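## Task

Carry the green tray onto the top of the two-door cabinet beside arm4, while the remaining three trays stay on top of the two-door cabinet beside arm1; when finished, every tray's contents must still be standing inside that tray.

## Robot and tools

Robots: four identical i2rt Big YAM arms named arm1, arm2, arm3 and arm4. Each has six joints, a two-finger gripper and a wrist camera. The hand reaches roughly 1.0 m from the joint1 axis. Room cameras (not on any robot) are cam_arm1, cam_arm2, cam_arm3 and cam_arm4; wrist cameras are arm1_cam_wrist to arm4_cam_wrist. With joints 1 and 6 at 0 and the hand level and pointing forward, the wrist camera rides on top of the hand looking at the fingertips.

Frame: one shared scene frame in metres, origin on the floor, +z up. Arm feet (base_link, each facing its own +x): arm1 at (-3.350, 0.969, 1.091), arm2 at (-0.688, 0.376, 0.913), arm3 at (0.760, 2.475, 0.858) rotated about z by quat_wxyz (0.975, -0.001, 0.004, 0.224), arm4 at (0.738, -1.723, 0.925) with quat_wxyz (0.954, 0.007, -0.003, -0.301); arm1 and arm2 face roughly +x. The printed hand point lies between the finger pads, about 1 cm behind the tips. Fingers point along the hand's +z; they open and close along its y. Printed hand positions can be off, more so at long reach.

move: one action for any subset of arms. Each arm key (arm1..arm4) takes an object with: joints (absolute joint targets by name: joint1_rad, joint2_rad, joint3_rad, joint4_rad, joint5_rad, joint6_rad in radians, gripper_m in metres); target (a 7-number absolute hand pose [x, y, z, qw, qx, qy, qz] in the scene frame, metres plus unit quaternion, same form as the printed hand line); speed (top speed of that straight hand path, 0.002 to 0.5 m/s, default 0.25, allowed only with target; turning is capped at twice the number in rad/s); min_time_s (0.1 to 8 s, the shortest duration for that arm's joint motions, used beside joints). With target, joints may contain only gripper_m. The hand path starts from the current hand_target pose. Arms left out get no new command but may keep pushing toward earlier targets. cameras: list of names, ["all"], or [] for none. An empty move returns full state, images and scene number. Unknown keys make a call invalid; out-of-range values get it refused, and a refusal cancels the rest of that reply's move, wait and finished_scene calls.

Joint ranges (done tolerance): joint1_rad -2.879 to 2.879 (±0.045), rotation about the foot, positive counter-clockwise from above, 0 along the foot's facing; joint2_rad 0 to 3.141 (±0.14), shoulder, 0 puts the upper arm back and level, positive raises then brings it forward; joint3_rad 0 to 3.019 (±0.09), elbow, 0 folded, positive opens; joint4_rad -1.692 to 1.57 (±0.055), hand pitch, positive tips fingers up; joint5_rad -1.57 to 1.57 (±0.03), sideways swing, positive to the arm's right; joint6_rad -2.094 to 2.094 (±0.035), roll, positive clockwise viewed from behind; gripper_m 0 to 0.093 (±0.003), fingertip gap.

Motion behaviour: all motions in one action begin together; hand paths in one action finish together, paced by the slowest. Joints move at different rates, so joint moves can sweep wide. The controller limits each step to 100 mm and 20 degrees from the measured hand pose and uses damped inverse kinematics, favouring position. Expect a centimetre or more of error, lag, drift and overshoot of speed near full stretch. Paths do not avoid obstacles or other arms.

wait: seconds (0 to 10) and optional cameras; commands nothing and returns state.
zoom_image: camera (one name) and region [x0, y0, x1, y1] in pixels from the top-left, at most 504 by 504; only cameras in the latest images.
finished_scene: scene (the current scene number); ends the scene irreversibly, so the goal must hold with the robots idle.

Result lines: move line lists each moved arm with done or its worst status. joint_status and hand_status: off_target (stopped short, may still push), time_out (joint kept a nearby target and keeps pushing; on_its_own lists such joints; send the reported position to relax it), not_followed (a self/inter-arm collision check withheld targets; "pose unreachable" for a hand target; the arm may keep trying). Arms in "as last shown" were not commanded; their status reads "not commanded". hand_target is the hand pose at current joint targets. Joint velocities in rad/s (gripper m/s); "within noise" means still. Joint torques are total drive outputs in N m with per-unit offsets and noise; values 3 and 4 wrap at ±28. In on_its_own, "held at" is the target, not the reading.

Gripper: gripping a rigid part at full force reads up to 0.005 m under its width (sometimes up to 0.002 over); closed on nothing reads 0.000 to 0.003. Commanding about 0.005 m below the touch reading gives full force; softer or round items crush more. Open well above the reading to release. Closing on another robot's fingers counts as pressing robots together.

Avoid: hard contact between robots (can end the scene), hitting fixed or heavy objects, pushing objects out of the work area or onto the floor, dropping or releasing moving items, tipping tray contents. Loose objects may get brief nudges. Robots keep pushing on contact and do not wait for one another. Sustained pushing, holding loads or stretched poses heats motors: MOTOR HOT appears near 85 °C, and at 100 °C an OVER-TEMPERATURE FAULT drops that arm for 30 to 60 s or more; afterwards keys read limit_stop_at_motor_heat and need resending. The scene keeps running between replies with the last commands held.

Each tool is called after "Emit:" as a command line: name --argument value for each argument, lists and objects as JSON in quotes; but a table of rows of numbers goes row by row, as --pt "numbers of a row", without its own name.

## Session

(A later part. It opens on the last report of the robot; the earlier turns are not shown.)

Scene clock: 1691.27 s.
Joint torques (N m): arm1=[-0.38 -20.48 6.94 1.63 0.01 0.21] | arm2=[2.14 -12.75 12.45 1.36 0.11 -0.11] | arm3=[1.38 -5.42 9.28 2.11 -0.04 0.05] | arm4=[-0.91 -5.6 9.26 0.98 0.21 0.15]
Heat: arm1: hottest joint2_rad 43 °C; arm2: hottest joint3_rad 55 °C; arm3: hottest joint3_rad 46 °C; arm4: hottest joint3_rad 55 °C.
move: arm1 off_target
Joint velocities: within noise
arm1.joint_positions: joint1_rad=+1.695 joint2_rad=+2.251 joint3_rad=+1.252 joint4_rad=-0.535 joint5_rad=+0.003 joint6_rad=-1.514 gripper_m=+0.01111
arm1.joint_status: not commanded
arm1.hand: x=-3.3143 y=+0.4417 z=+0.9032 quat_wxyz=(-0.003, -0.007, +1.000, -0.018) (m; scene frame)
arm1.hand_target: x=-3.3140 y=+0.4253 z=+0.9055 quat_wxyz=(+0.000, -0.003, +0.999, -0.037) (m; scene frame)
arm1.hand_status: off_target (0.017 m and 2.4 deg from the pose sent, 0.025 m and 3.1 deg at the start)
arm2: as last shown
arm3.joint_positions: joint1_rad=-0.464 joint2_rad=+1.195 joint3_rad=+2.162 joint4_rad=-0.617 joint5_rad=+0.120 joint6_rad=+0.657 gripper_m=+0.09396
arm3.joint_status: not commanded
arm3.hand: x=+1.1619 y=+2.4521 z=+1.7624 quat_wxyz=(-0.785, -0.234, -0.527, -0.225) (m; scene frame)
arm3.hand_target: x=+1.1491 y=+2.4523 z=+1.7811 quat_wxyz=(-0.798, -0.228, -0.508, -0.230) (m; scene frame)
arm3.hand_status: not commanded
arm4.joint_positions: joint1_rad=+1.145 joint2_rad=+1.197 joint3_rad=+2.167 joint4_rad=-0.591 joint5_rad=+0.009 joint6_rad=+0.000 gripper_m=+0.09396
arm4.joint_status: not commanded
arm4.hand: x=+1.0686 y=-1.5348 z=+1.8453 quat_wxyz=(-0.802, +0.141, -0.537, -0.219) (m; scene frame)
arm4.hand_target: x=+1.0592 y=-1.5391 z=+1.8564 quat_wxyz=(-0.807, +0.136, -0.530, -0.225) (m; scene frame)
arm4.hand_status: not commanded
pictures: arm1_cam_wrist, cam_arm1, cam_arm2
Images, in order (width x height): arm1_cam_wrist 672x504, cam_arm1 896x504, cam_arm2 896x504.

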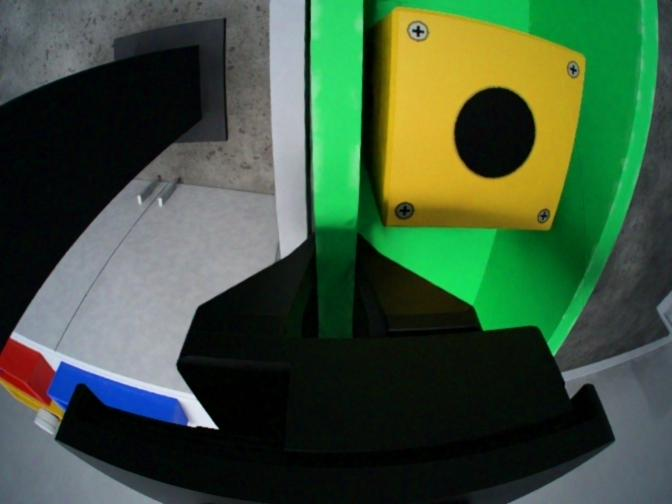

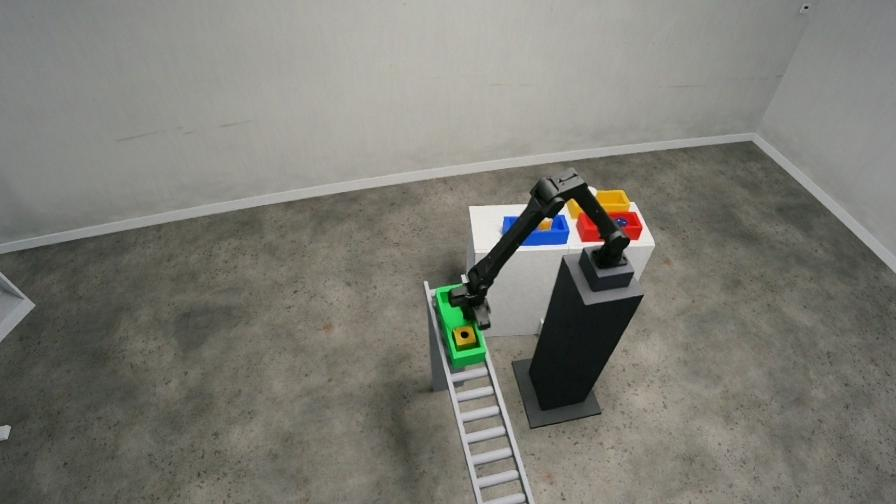

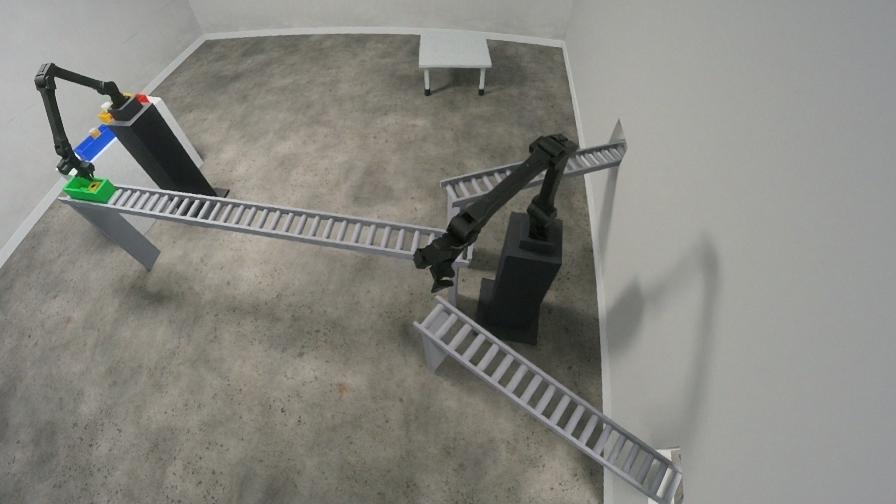

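Emit:
move --arm1 '{"target": [-3.314, 0.425, 0.885, 0, -0.0026, 0.9993, -0.0375], "speed": 0.06}' --cameras '["arm1_cam_wrist", "cam_arm1", "cam_arm2"]'

Emit:
zoom_image --camera "arm1_cam_wrist" --region '[224, 0, 392, 280]'

Emit:
zoom_image --camera "cam_arm1" --region '[405, 250, 505, 370]'

Emit:
zoom_image --camera "cam_arm2" --region '[45, 160, 135, 220]'

Scene clock: 1731.53 s.
Joint torques (N m): arm1=[-0.38 -17.49 7.66 2.67 0 0.22] | arm2=[1.26 -13.63 12.33 1.8 0.08 -0.02] | arm3=[1.32 -5.48 9.26 2.11 -0.04 0.05] | arm4=[-0.85 -5.36 9.31 0.95 0.2 0.15]
Heat: arm1: hottest joint2_rad 46 °C; arm2: hottest joint3_rad 56 °C; arm3: hottest joint3_rad 46 °C; arm4: hottest joint3_rad 55 °C.
move: arm1 off_target
Joint velocities: within noise
arm1.joint_positions: joint1_rad=+1.695 joint2_rad=+2.252 joint3_rad=+1.252 joint4_rad=-0.525 joint5_rad=+0.003 joint6_rad=-1.514 gripper_m=+0.01111
arm1.joint_status: not commanded
arm1.hand: x=-3.3142 y=+0.4397 z=+0.9027 quat_wxyz=(-0.003, -0.007, +1.000, -0.022) (m; scene frame)
arm1.hand_target: x=-3.3141 y=+0.4262 z=+0.8860 quat_wxyz=(+0.000, -0.003, +0.999, -0.037) (m; scene frame)
arm1.hand_status: off_target (0.023 m and 1.9 deg from the pose sent, 0.025 m and 2.4 deg at the start)
arm2, arm3, arm4: as last shown
pictures: arm1_cam_wrist, cam_arm1, cam_arm2
Images, in order (width x height): arm1_cam_wrist 672x504, cam_arm1 896x504, cam_arm2 896x504.

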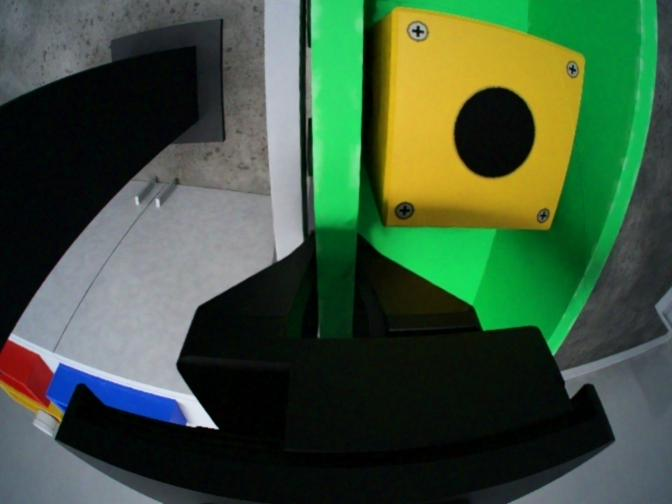

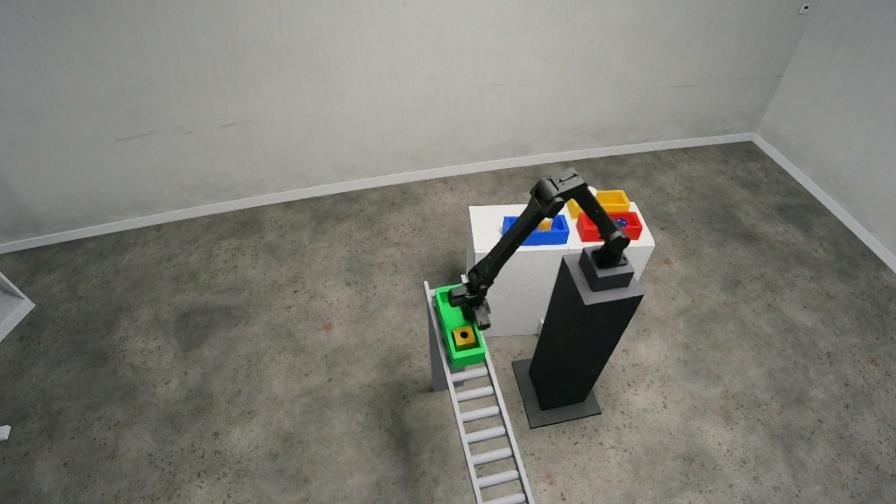

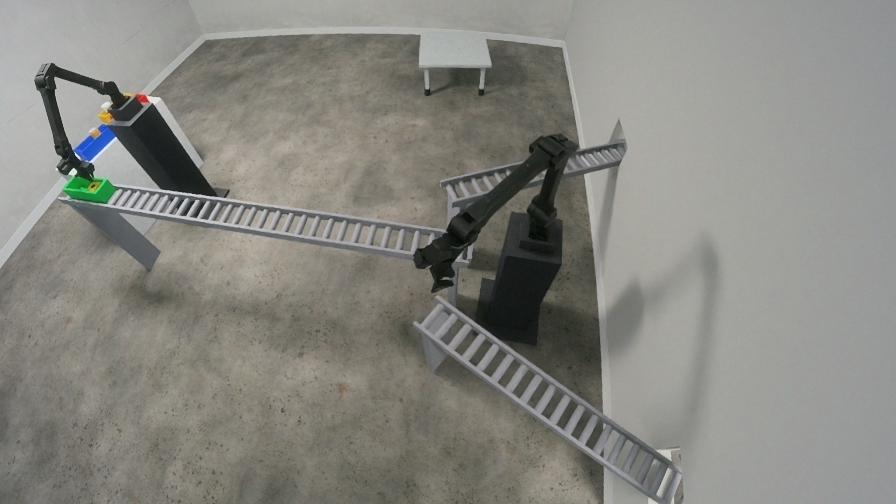

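Scaled by 1.800 from the camera's 672x504 image, which has a finer 960x720 frame.

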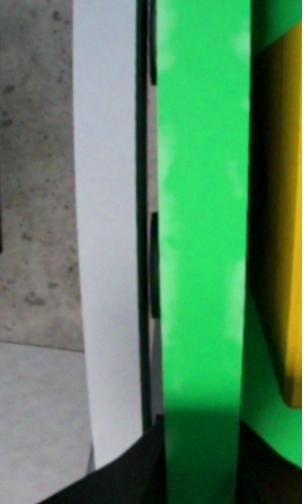

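Scaled by 4.200 from the camera's 896x504 image, which has a finer 1280x720 frame.

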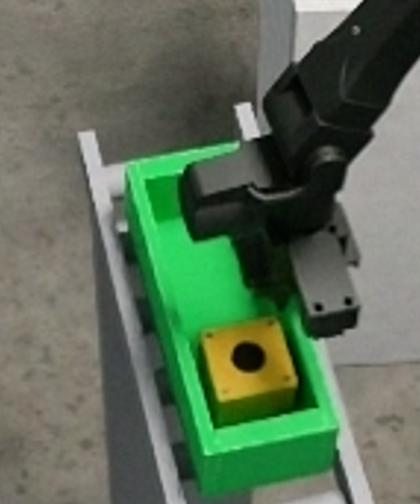

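Scaled by 5.600 from the camera's 896x504 image, which has a finer 1280x720 frame.

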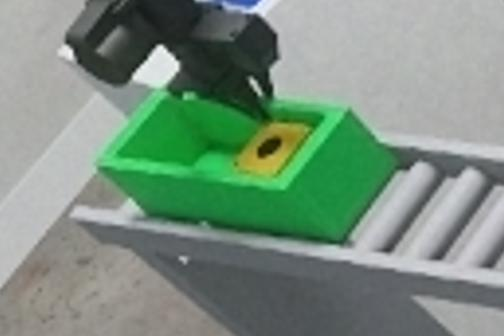

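Emit:
zoom_image --camera "cam_arm1" --region '[435, 320, 505, 380]'

Emit:
zoom_image --camera "cam_arm1" --region '[415, 270, 485, 330]'

Scaled by 7.200 from the camera's 896x504 image, which has a finer 1280x720 frame.

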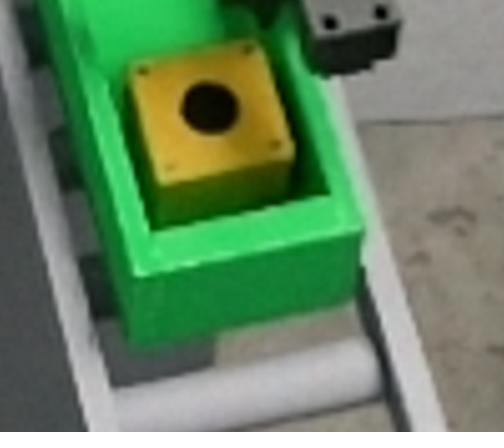

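Scaled by 7.200 from the camera's 896x504 image, which has a finer 1280x720 frame.

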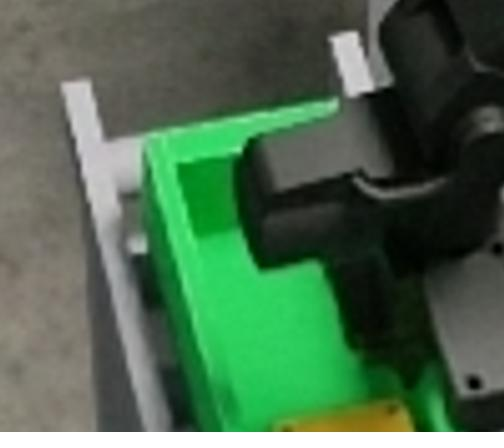

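Emit:
move --arm1 '{"target": [-3.314, 0.44, 1.1, 0, -0.0026, 0.9998, -0.018], "speed": 0.2, "joints": {"gripper_m": 0.05}}' --cameras '["arm1_cam_wrist", "cam_arm1", "cam_arm2", "arm2_cam_wrist"]'

Scene clock: 1908.57 s.
Joint torques (N m): arm1=[-0.5 -18.67 10.65 0.24 0.05 0.19] | arm2=[1.44 -13.57 12.31 1.66 0.08 -0.09] | arm3=[1.38 -5.42 9.28 2.11 -0.04 0.04] | arm4=[-0.73 -5.83 9.24 0.88 0.22 0.15]
Heat: arm1: hottest joint2_rad 40 °C; arm2: hottest joint3_rad 57 °C; arm3: hottest joint3_rad 46 °C; arm4: hottest joint3_rad 55 °C.
move: arm1 off_target
Joint velocities: within noise
arm1.joint_positions: joint1_rad=+1.695 joint2_rad=+1.880 joint3_rad=+1.259 joint4_rad=-0.932 joint5_rad=-0.001 joint6_rad=-1.514 gripper_m=+0.04991
arm1.joint_status: all done
arm1.hand: x=-3.3133 y=+0.4532 z=+1.0905 quat_wxyz=(-0.002, -0.007, +1.000, -0.008) (m; scene frame)
arm1.hand_target: x=-3.3141 y=+0.4404 z=+1.1001 quat_wxyz=(+0.000, -0.003, +1.000, -0.018) (m; scene frame)
arm1.hand_status: off_target (0.016 m and 1.3 deg from the pose sent, 0.197 m and 0.8 deg at the start)
arm2, arm3, arm4: as last shown
pictures: arm1_cam_wrist, arm2_cam_wrist, cam_arm1, cam_arm2
Images, in order (width x height): arm1_cam_wrist 672x504, arm2_cam_wrist 672x504, cam_arm1 896x504, cam_arm2 896x504.

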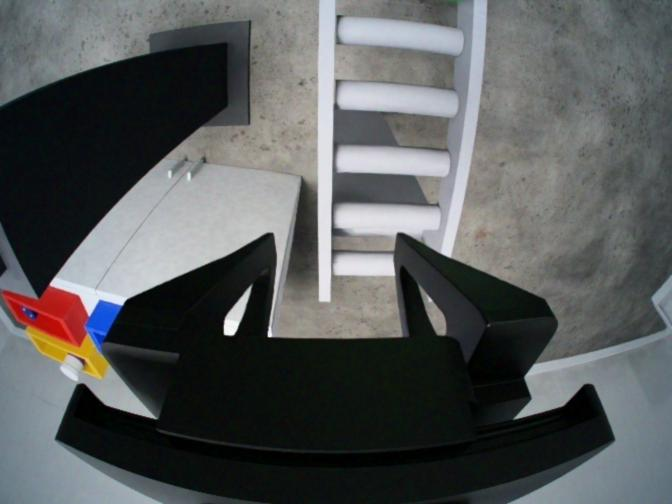

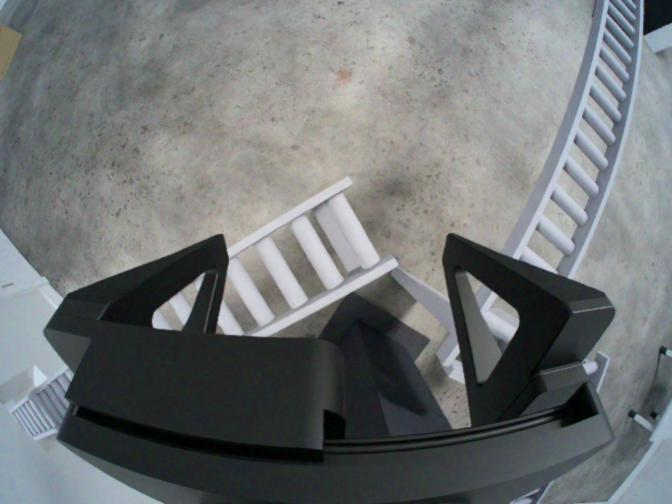

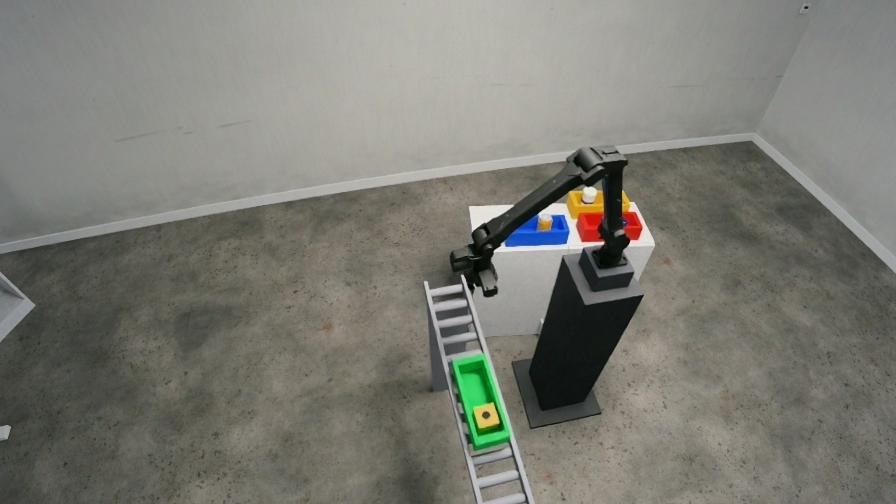

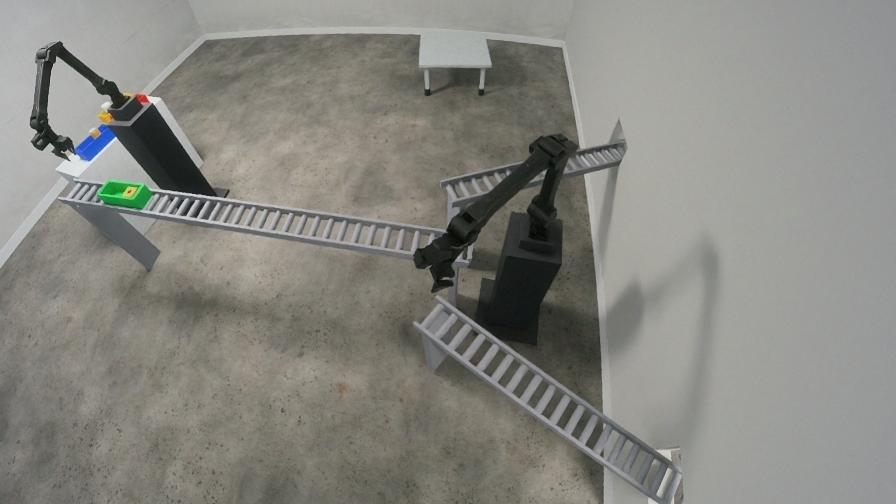

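Emit:
move --arm2 '{"target": [-1.2, 0.43, 1.05, 0, 1, 0, 0]}' --arm1 '{"joints": {"joint2_rad": 1.3, "joint3_rad": 2.6, "joint4_rad": -0.3}, "min_time_s": 2.5}' --arm3 '{"joints": {"joint2_rad": 1.3, "joint3_rad": 2.6, "joint4_rad": -0.3}, "min_time_s": 2}' --arm4 '{"joints": {"joint2_rad": 1.3, "joint3_rad": 2.6, "joint4_rad": -0.3}, "min_time_s": 2}' --cameras '["arm2_cam_wrist", "cam_arm1", "cam_arm2"]'

Scene clock: 2034.87 s.
Joint torques (N m): arm1=[-0.5 -4.19 3.15 1.48 0.23 0.25] | arm2=[1.67 -13.57 11 0.01 0.19 -0.17] | arm3=[1.44 -3.02 5.38 1.25 -0.11 0.06] | arm4=[-0.73 -2.43 4.83 0.87 0.2 0.17]
Heat: arm1: hottest joint2_rad 40 °C; arm2: hottest joint3_rad 57 °C; arm3: hottest joint3_rad 46 °C; arm4: hottest joint3_rad 54 °C.
move: arm1 done; arm2 off_target; arm3 done; arm4 done
Joint velocities: within noise
arm1.joint_positions: joint1_rad=+1.695 joint2_rad=+1.305 joint3_rad=+2.598 joint4_rad=-0.306 joint5_rad=-0.001 joint6_rad=-1.514 gripper_m=+0.04992
arm1.joint_status: all done
arm1.hand: x=-3.3269 y=+0.7374 z=+2.1787 quat_wxyz=(+0.060, -0.006, +0.289, -0.955) (m; scene frame)
arm1.hand_target: x=-3.3280 y=+0.7449 z=+2.1812 quat_wxyz=(+0.061, -0.005, +0.282, -0.957) (m; scene frame)
arm1.hand_status: not commanded
arm2.joint_positions: joint1_rad=-0.058 joint2_rad=+1.715 joint3_rad=+1.391 joint4_rad=-1.270 joint5_rad=-0.011 joint6_rad=-0.095 gripper_m=+0.09396
arm2.joint_status: not commanded
arm2.hand: x=-1.1855 y=+0.4296 z=+1.0392 quat_wxyz=(+0.002, +1.000, -0.009, +0.011) (m; scene frame)
arm2.hand_target: x=-1.1994 y=+0.4299 z=+1.0499 quat_wxyz=(+0.000, +1.000, +0.000, +0.000) (m; scene frame)
arm2.hand_status: off_target (0.018 m and 1.7 deg from the pose sent, 0.476 m and 42.9 deg at the start)
arm3.joint_positions: joint1_rad=-0.464 joint2_rad=+1.294 joint3_rad=+2.574 joint4_rad=-0.314 joint5_rad=+0.120 joint6_rad=+0.657 gripper_m=+0.09396
arm3.joint_status: all done
arm3.hand: x=+1.0024 y=+2.4546 z=+1.9389 quat_wxyz=(-0.909, -0.151, -0.266, -0.284) (m; scene frame)
arm3.hand_target: x=+0.9901 y=+2.4548 z=+1.9461 quat_wxyz=(-0.913, -0.146, -0.250, -0.286) (m; scene frame)
arm3.hand_status: not commanded
arm4.joint_positions: joint1_rad=+1.145 joint2_rad=+1.293 joint3_rad=+2.579 joint4_rad=-0.315 joint5_rad=+0.009 joint6_rad=+0.000 gripper_m=+0.09396
arm4.joint_status: all done
arm4.hand: x=+0.9268 y=-1.6197 z=+2.0131 quat_wxyz=(-0.924, +0.069, -0.280, -0.252) (m; scene frame)
arm4.hand_target: x=+0.9196 y=-1.6235 z=+2.0185 quat_wxyz=(-0.926, +0.063, -0.267, -0.260) (m; scene frame)
arm4.hand_status: not commanded
pictures: arm2_cam_wrist, cam_arm1, cam_arm2
Images, in order (width x height): arm2_cam_wrist 672x504, cam_arm1 896x504, cam_arm2 896x504.

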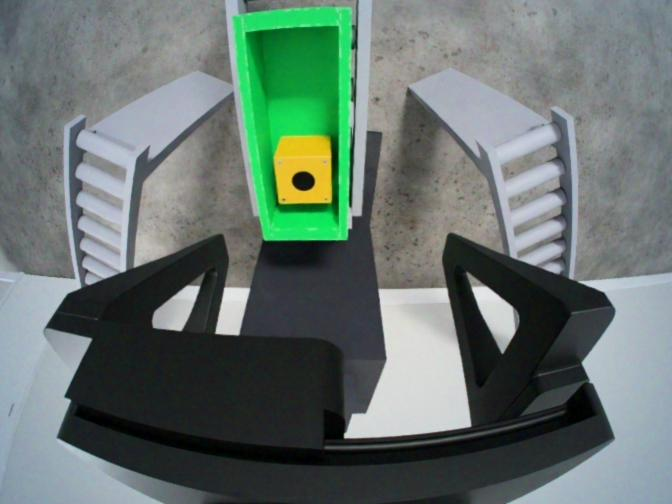

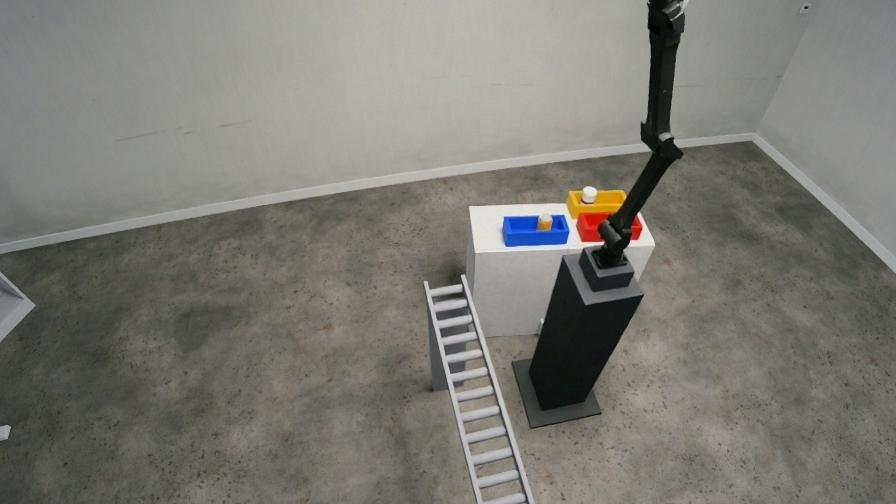

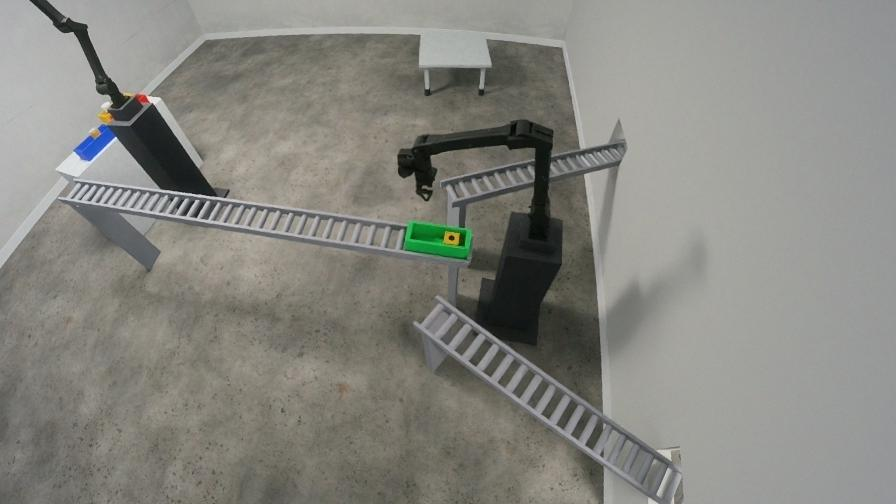

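Emit:
zoom_image --camera "arm2_cam_wrist" --region '[200, 0, 424, 260]'

Emit:
zoom_image --camera "cam_arm2" --region '[380, 160, 500, 280]'

Scaled by 1.938 from the camera's 672x504 image, which has a finer 960x720 frame.

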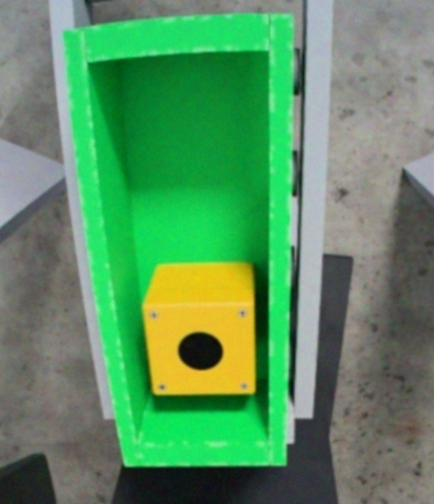

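Scaled by 4.200 from the camera's 896x504 image, which has a finer 1280x720 frame.

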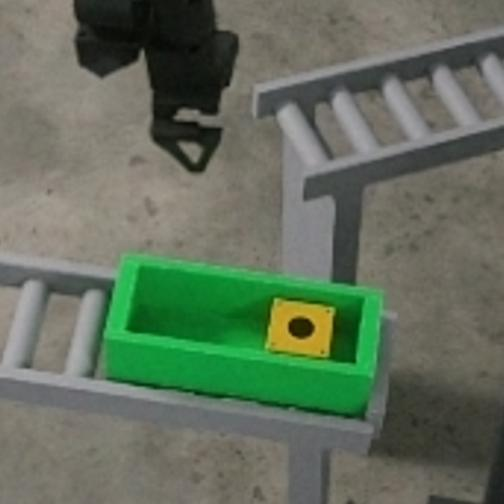

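Emit:
move --arm2 '{"target": [-1.191, 0.438, 0.88, 0, 1, 0, 0], "joints": {"gripper_m": 0.055}}' --cameras '["arm2_cam_wrist", "cam_arm2"]'

Emit:
zoom_image --camera "arm2_cam_wrist" --region '[200, 0, 452, 252]'

Emit:
zoom_image --camera "cam_arm2" --region '[390, 180, 490, 280]'

Scene clock: 2086.37 s.
Joint torques (N m): arm1=[-0.32 -4.01 3.18 1.52 0.22 0.27] | arm2=[-0.79 -15.27 6.8 0.7 0.19 -0.05] | arm3=[1.38 -3.02 5.35 1.24 -0.12 0.05] | arm4=[-0.38 -2.67 4.89 0.85 0.21 0.14]
Heat: arm1: hottest joint2_rad 37 °C; arm2: hottest joint3_rad 53 °C; arm3: hottest joint3_rad 41 °C; arm4: hottest joint3_rad 46 °C.
move: arm2 done
Joint velocities: within noise
arm1, arm3, arm4: as last shown
arm2.joint_positions: joint1_rad=-0.059 joint2_rad=+1.918 joint3_rad=+1.206 joint4_rad=-0.876 joint5_rad=-0.011 joint6_rad=-0.109 gripper_m=+0.05513
arm2.joint_status: all done
arm2.hand: x=-1.1844 y=+0.4316 z=+0.8791 quat_wxyz=(+0.002, +1.000, -0.002, +0.009) (m; scene frame)
arm2.hand_target: x=-1.1909 y=+0.4379 z=+0.8801 quat_wxyz=(+0.000, +1.000, +0.000, +0.000) (m; scene frame)
arm2.hand_status: done (0.009 m and 1.1 deg from the pose sent, 0.160 m and 1.7 deg at the start)
pictures: arm2_cam_wrist, cam_arm2
Images, in order (width x height): arm2_cam_wrist 672x504, cam_arm2 896x504.

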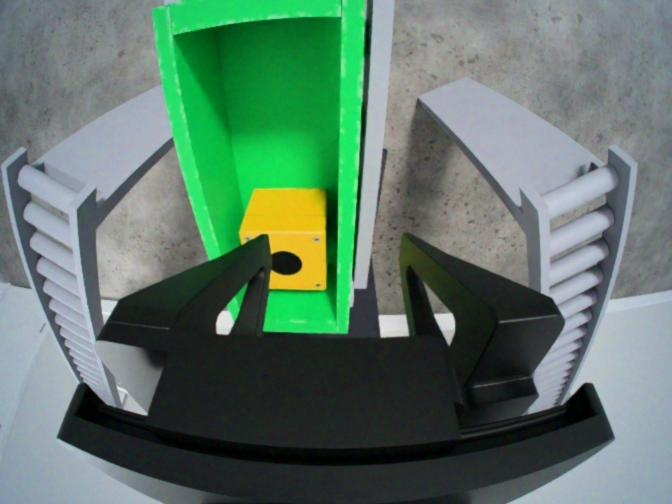

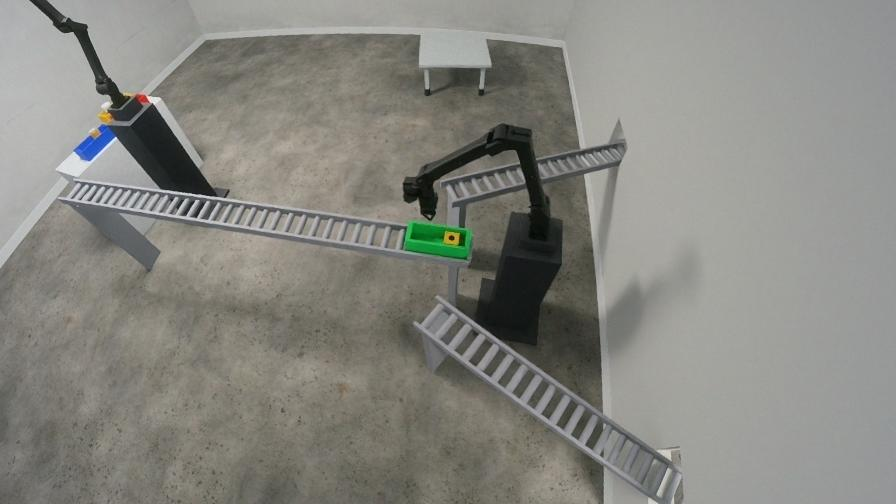

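Scaled by 2.000 from the camera's 672x504 image, which has a finer 960x720 frame.

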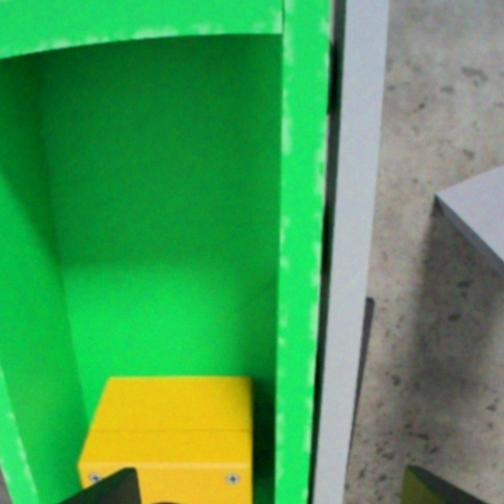

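Scaled by 5.040 from the camera's 896x504 image, which has a finer 1280x720 frame.

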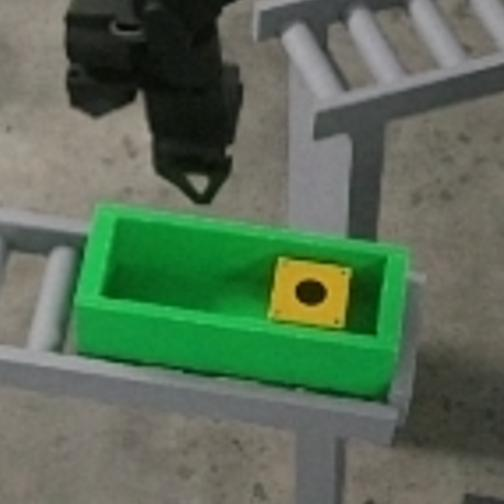

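Emit:
move --arm2 '{"target": [-1.188, 0.448, 0.80, 0, 1, 0, 0], "speed": 0.15}' --cameras '["arm2_cam_wrist", "cam_arm2"]'

Emit:
zoom_image --camera "arm2_cam_wrist" --region '[224, 60, 476, 312]'

Emit:
zoom_image --camera "cam_arm2" --region '[390, 180, 490, 280]'

Scene clock: 2111.60 s.
Joint torques (N m): arm1=[-0.67 -3.96 3.21 1.48 0.22 0.25] | arm2=[0.09 -16.73 6.01 0.47 0.15 -0.1] | arm3=[1.38 -3.08 5.35 1.22 -0.12 0.06] | arm4=[-0.38 -2.61 4.94 0.91 0.18 0.14]
Heat: arm1: hottest joint2_rad 36 °C; arm2: hottest joint3_rad 50 °C; arm3: hottest joint3_rad 40 °C; arm4: hottest joint3_rad 45 °C.
move: arm2 done
Joint velocities: within noise
arm1, arm3, arm4: as last shown
arm2.joint_positions: joint1_rad=-0.079 joint2_rad=+2.066 joint3_rad=+1.176 joint4_rad=-0.698 joint5_rad=-0.011 joint6_rad=-0.128 gripper_m=+0.05513
arm2.joint_status: not commanded
arm2.hand: x=-1.1818 y=+0.4421 z=+0.8002 quat_wxyz=(+0.002, +1.000, -0.003, +0.008) (m; scene frame)
arm2.hand_target: x=-1.1878 y=+0.4481 z=+0.8000 quat_wxyz=(+0.000, +1.000, +0.000, +0.000) (m; scene frame)
arm2.hand_status: done (0.009 m and 1.0 deg from the pose sent, 0.081 m and 1.1 deg at the start)
pictures: arm2_cam_wrist, cam_arm2
Images, in order (width x height): arm2_cam_wrist 672x504, cam_arm2 896x504.

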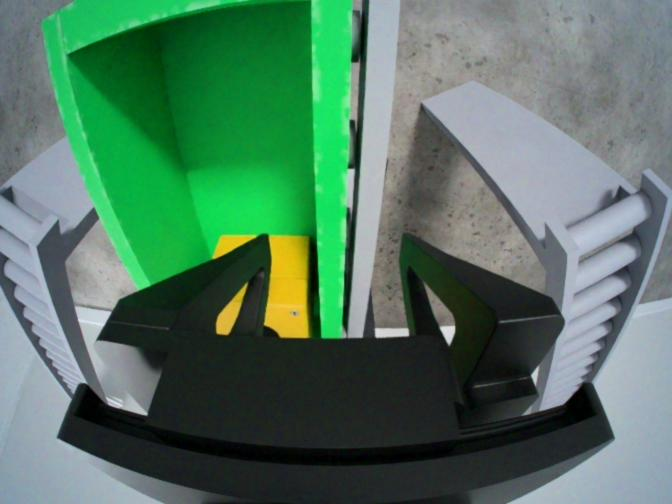

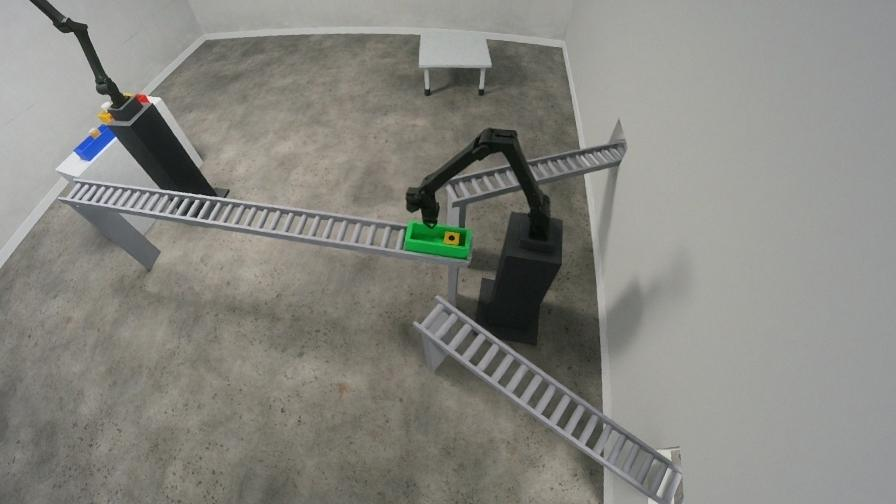

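Scaled by 2.000 from the camera's 672x504 image, which has a finer 960x720 frame.

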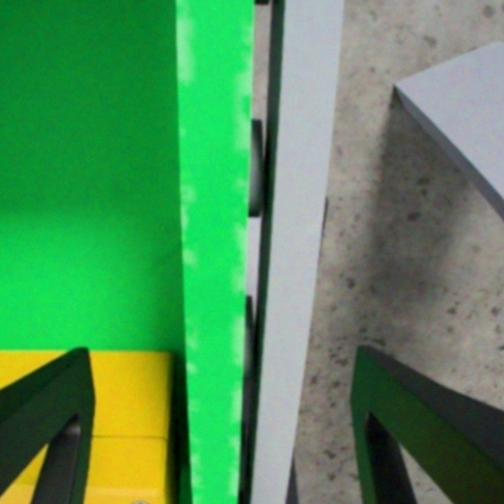

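Scaled by 5.040 from the camera's 896x504 image, which has a finer 1280x720 frame.

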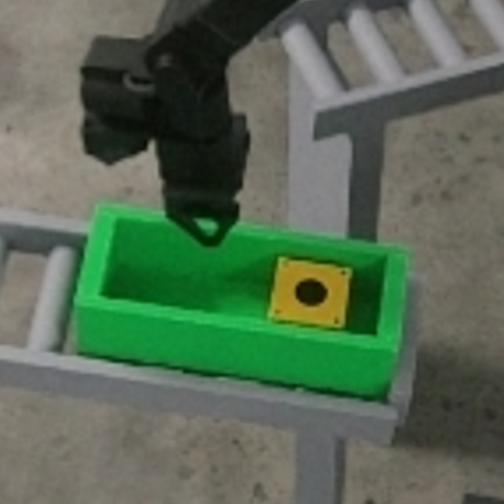

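Emit:
move --arm2 '{"target": [-1.186, 0.447, 0.773, 0, 1, 0, 0], "speed": 0.12}' --cameras '["arm2_cam_wrist", "cam_arm2"]'

Emit:
zoom_image --camera "arm2_cam_wrist" --region '[224, 60, 476, 312]'

Emit:
zoom_image --camera "cam_arm2" --region '[390, 180, 490, 280]'

Scene clock: 2126.10 s.
Joint torques (N m): arm1=[-0.73 -4.07 3.14 1.52 0.22 0.26] | arm2=[0.03 -16.5 5.48 0.53 0.18 -0.11] | arm3=[1.38 -3.08 5.35 1.26 -0.12 0.06] | arm4=[-0.73 -2.55 4.86 0.92 0.22 0.14]
Heat: arm1: hottest joint2_rad 36 °C; arm2: hottest joint3_rad 49 °C; arm3: hottest joint3_rad 40 °C; arm4: hottest joint3_rad 45 °C.
move: arm2 done
Joint velocities: within noise
arm1, arm3, arm4: as last shown
arm2.joint_positions: joint1_rad=-0.079 joint2_rad=+2.114 joint3_rad=+1.176 joint4_rad=-0.639 joint5_rad=-0.011 joint6_rad=-0.128 gripper_m=+0.05513
arm2.joint_status: not commanded
arm2.hand: x=-1.1839 y=+0.4426 z=+0.7769 quat_wxyz=(+0.001, +1.000, -0.003, +0.003) (m; scene frame)
arm2.hand_target: x=-1.1858 y=+0.4470 z=+0.7731 quat_wxyz=(+0.000, +1.000, +0.000, +0.000) (m; scene frame)
arm2.hand_status: done (0.006 m and 0.5 deg from the pose sent, 0.028 m and 1.0 deg at the start)
pictures: arm2_cam_wrist, cam_arm2
Images, in order (width x height): arm2_cam_wrist 672x504, cam_arm2 896x504.

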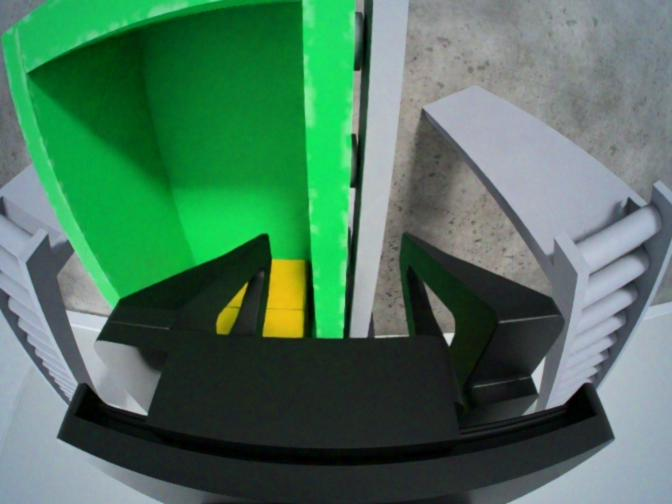

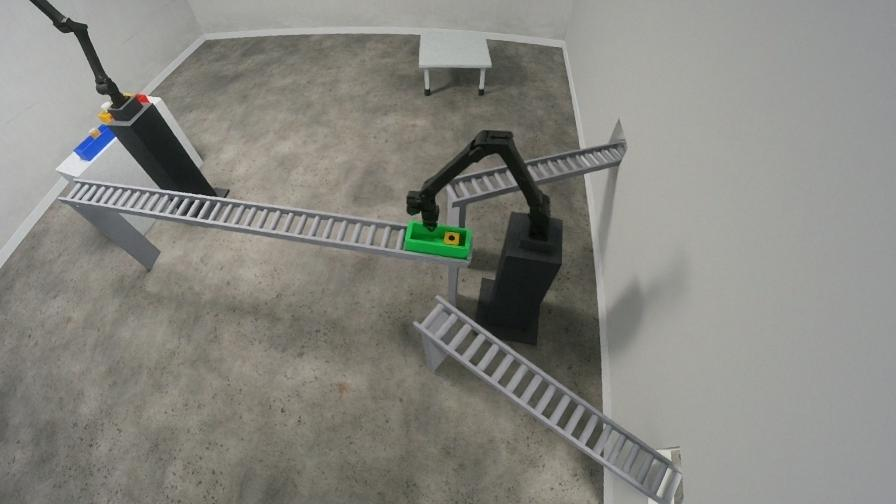

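Scaled by 2.000 from the camera's 672x504 image, which has a finer 960x720 frame.

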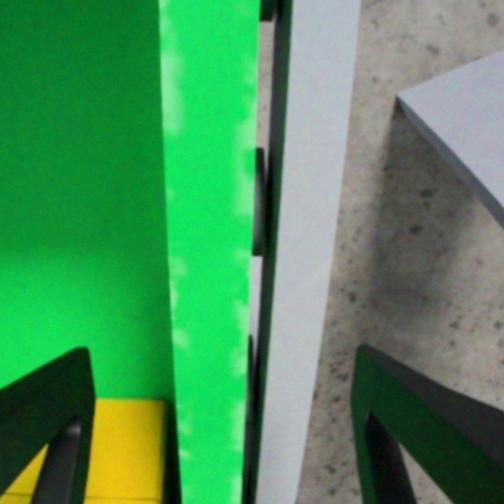

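Scaled by 5.040 from the camera's 896x504 image, which has a finer 1280x720 frame.

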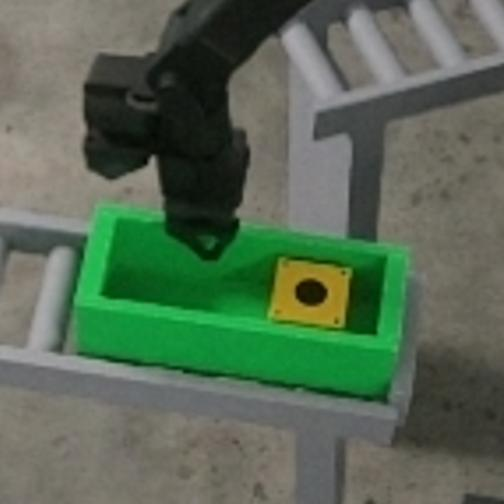

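Emit:
move --arm2 '{"target": [-1.186, 0.444, 0.762, 0, 1, 0, 0], "speed": 0.12}' --cameras '[]'

Emit:
move --arm2 '{"joints": {"gripper_m": 0.004}}' --cameras '["arm2_cam_wrist", "cam_arm2"]'

Emit:
zoom_image --camera "arm2_cam_wrist" --region '[224, 60, 476, 312]'

Scene clock: 2139.03 s.
Joint torques (N m): arm1=[-0.5 -4.13 3.22 1.5 0.21 0.24] | arm2=[1.55 -16.38 5.16 0.64 0.2 0] | arm3=[1.38 -2.96 5.37 1.25 -0.12 0.06] | arm4=[-0.97 -2.43 4.92 0.94 0.23 0.13]
Heat: arm1: hottest joint2_rad 35 °C; arm2: hottest joint3_rad 48 °C; arm3: hottest joint3_rad 40 °C; arm4: hottest joint3_rad 45 °C.
move: arm2 done
Joint velocities: within noise
arm1, arm3, arm4: as last shown
arm2.joint_positions: joint1_rad=-0.079 joint2_rad=+2.135 joint3_rad=+1.176 joint4_rad=-0.617 joint5_rad=-0.011 joint6_rad=-0.128 gripper_m=+0.05513
arm2.joint_status: not commanded
arm2.hand: x=-1.1839 y=+0.4427 z=+0.7670 quat_wxyz=(+0.001, +1.000, -0.003, +0.002) (m; scene frame)
arm2.hand_target: x=-1.1858 y=+0.4440 z=+0.7621 quat_wxyz=(+0.000, +1.000, +0.000, +0.000) (m; scene frame)
arm2.hand_status: done (0.006 m and 0.4 deg from the pose sent, 0.015 m and 0.5 deg at the start)
pictures: none
No camera images: "cameras" was empty.

Scene clock: 2139.70 s.
Joint torques (N m): arm1=[-0.5 -4.13 3.18 1.48 0.22 0.25] | arm2=[0.73 -15.62 5.34 0.88 0.2 -0.01] | arm3=[1.32 -3.02 5.39 1.24 -0.12 0.05] | arm4=[-0.56 -2.43 4.89 0.9 0.2 0.15]
Heat: arm1: hottest joint2_rad 35 °C; arm2: hottest joint3_rad 48 °C; arm3: hottest joint3_rad 40 °C; arm4: hottest joint3_rad 44 °C.
move: arm2 off_target
Joint velocities: within noise
arm1, arm3, arm4: as last shown
arm2.joint_positions: joint1_rad=-0.079 joint2_rad=+2.135 joint3_rad=+1.176 joint4_rad=-0.617 joint5_rad=-0.012 joint6_rad=-0.125 gripper_m=+0.01142
arm2.joint_status: gripper_m off_target (ended at +0.01145, target +0.00400)
arm2.hand: x=-1.1840 y=+0.4423 z=+0.7670 quat_wxyz=(+0.002, +1.000, -0.005, +0.002) (m; scene frame)
arm2.hand_target: x=-1.1859 y=+0.4439 z=+0.7621 quat_wxyz=(+0.000, +1.000, +0.000, +0.000) (m; scene frame)
arm2.hand_status: not commanded
pictures: arm2_cam_wrist, cam_arm2
Images, in order (width x height): arm2_cam_wrist 672x504, cam_arm2 896x504.

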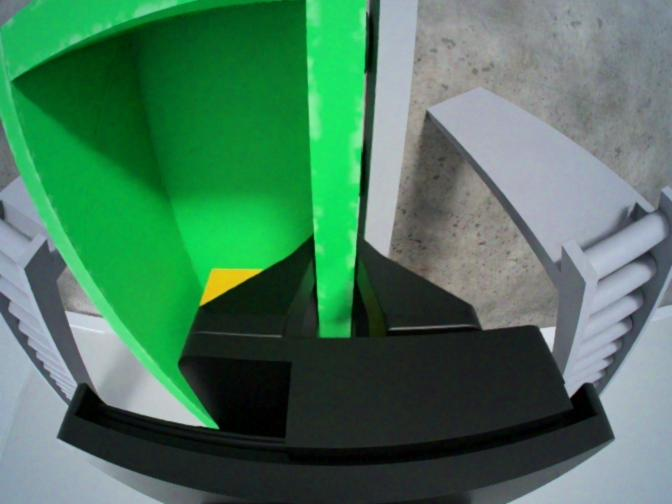

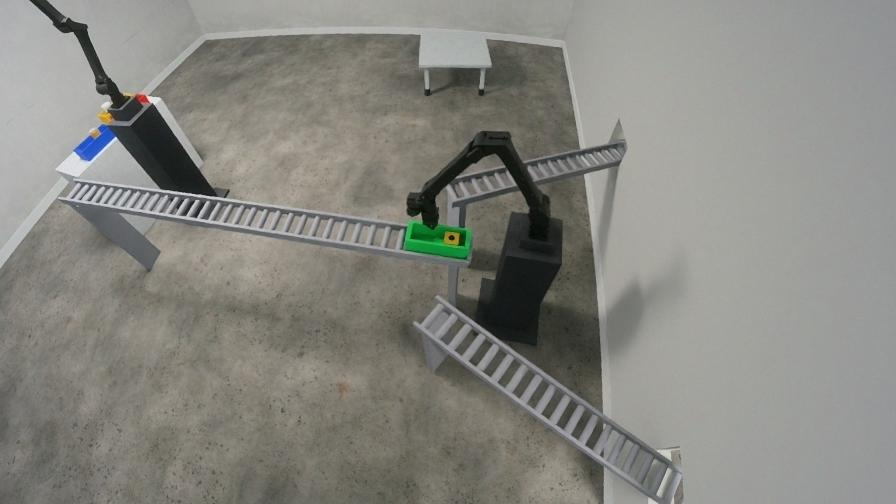

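Scaled by 2.000 from the camera's 672x504 image, which has a finer 960x720 frame.

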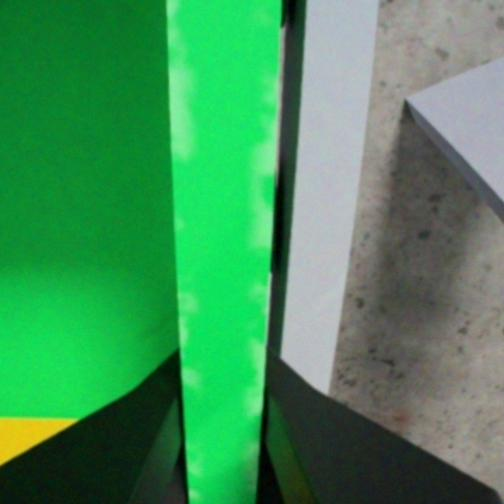

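Emit:
move --arm2 '{"target": [-1.186, 0.444, 0.96, 0, 1, 0, 0], "speed": 0.12}' --cameras '["arm2_cam_wrist", "cam_arm2"]'

Emit:
zoom_image --camera "cam_arm2" --region '[370, 140, 510, 280]'

Scene clock: 2155.10 s.
Joint torques (N m): arm1=[-0.26 -4.13 3.22 1.51 0.23 0.26] | arm2=[0.09 -19.37 10.48 -0.88 0.06 -0.17] | arm3=[1.38 -3.08 5.38 1.25 -0.12 0.06] | arm4=[-0.62 -2.26 4.85 0.96 0.2 0.15]
Heat: arm1: hottest joint2_rad 35 °C; arm2: hottest joint3_rad 47 °C; arm3: hottest joint3_rad 39 °C; arm4: hottest joint3_rad 44 °C.
move: arm2 off_target
Joint velocities: within noise
arm1, arm3, arm4: as last shown
arm2.joint_positions: joint1_rad=-0.079 joint2_rad=+1.832 joint3_rad=+1.214 joint4_rad=-1.020 joint5_rad=-0.007 joint6_rad=-0.121 gripper_m=+0.01142
arm2.joint_status: not commanded
arm2.hand: x=-1.1640 y=+0.4392 z=+0.9234 quat_wxyz=(+0.003, +0.999, -0.007, +0.034) (m; scene frame)
arm2.hand_target: x=-1.1844 y=+0.4437 z=+0.9597 quat_wxyz=(+0.000, +1.000, +0.000, +0.000) (m; scene frame)
arm2.hand_status: off_target (0.043 m and 3.9 deg from the pose sent, 0.193 m and 0.6 deg at the start)
pictures: arm2_cam_wrist, cam_arm2
Images, in order (width x height): arm2_cam_wrist 672x504, cam_arm2 896x504.

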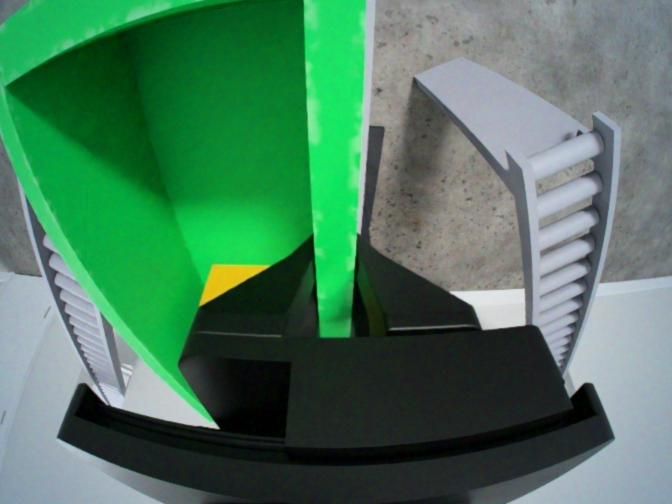

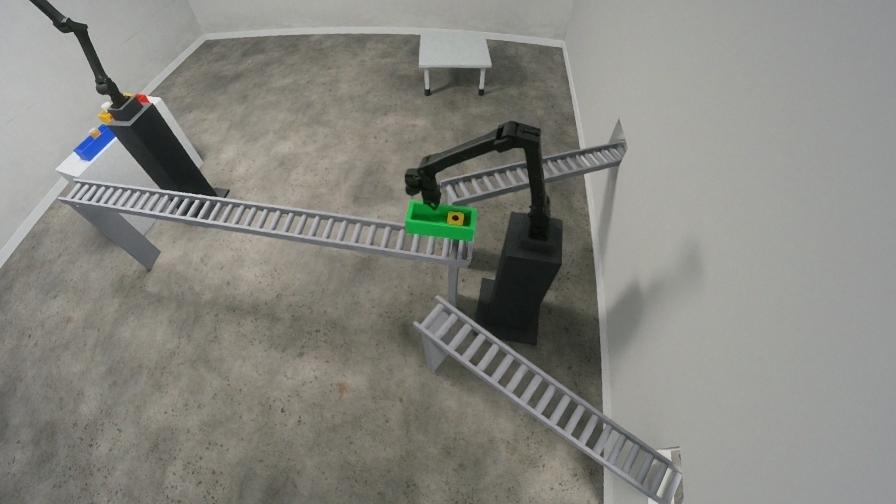

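Scaled by 3.600 from the camera's 896x504 image, which has a finer 1280x720 frame.

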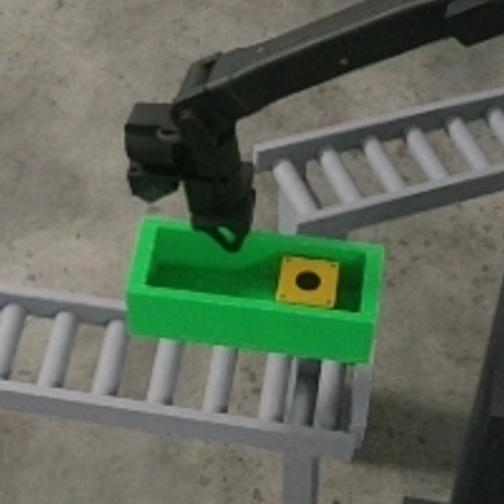

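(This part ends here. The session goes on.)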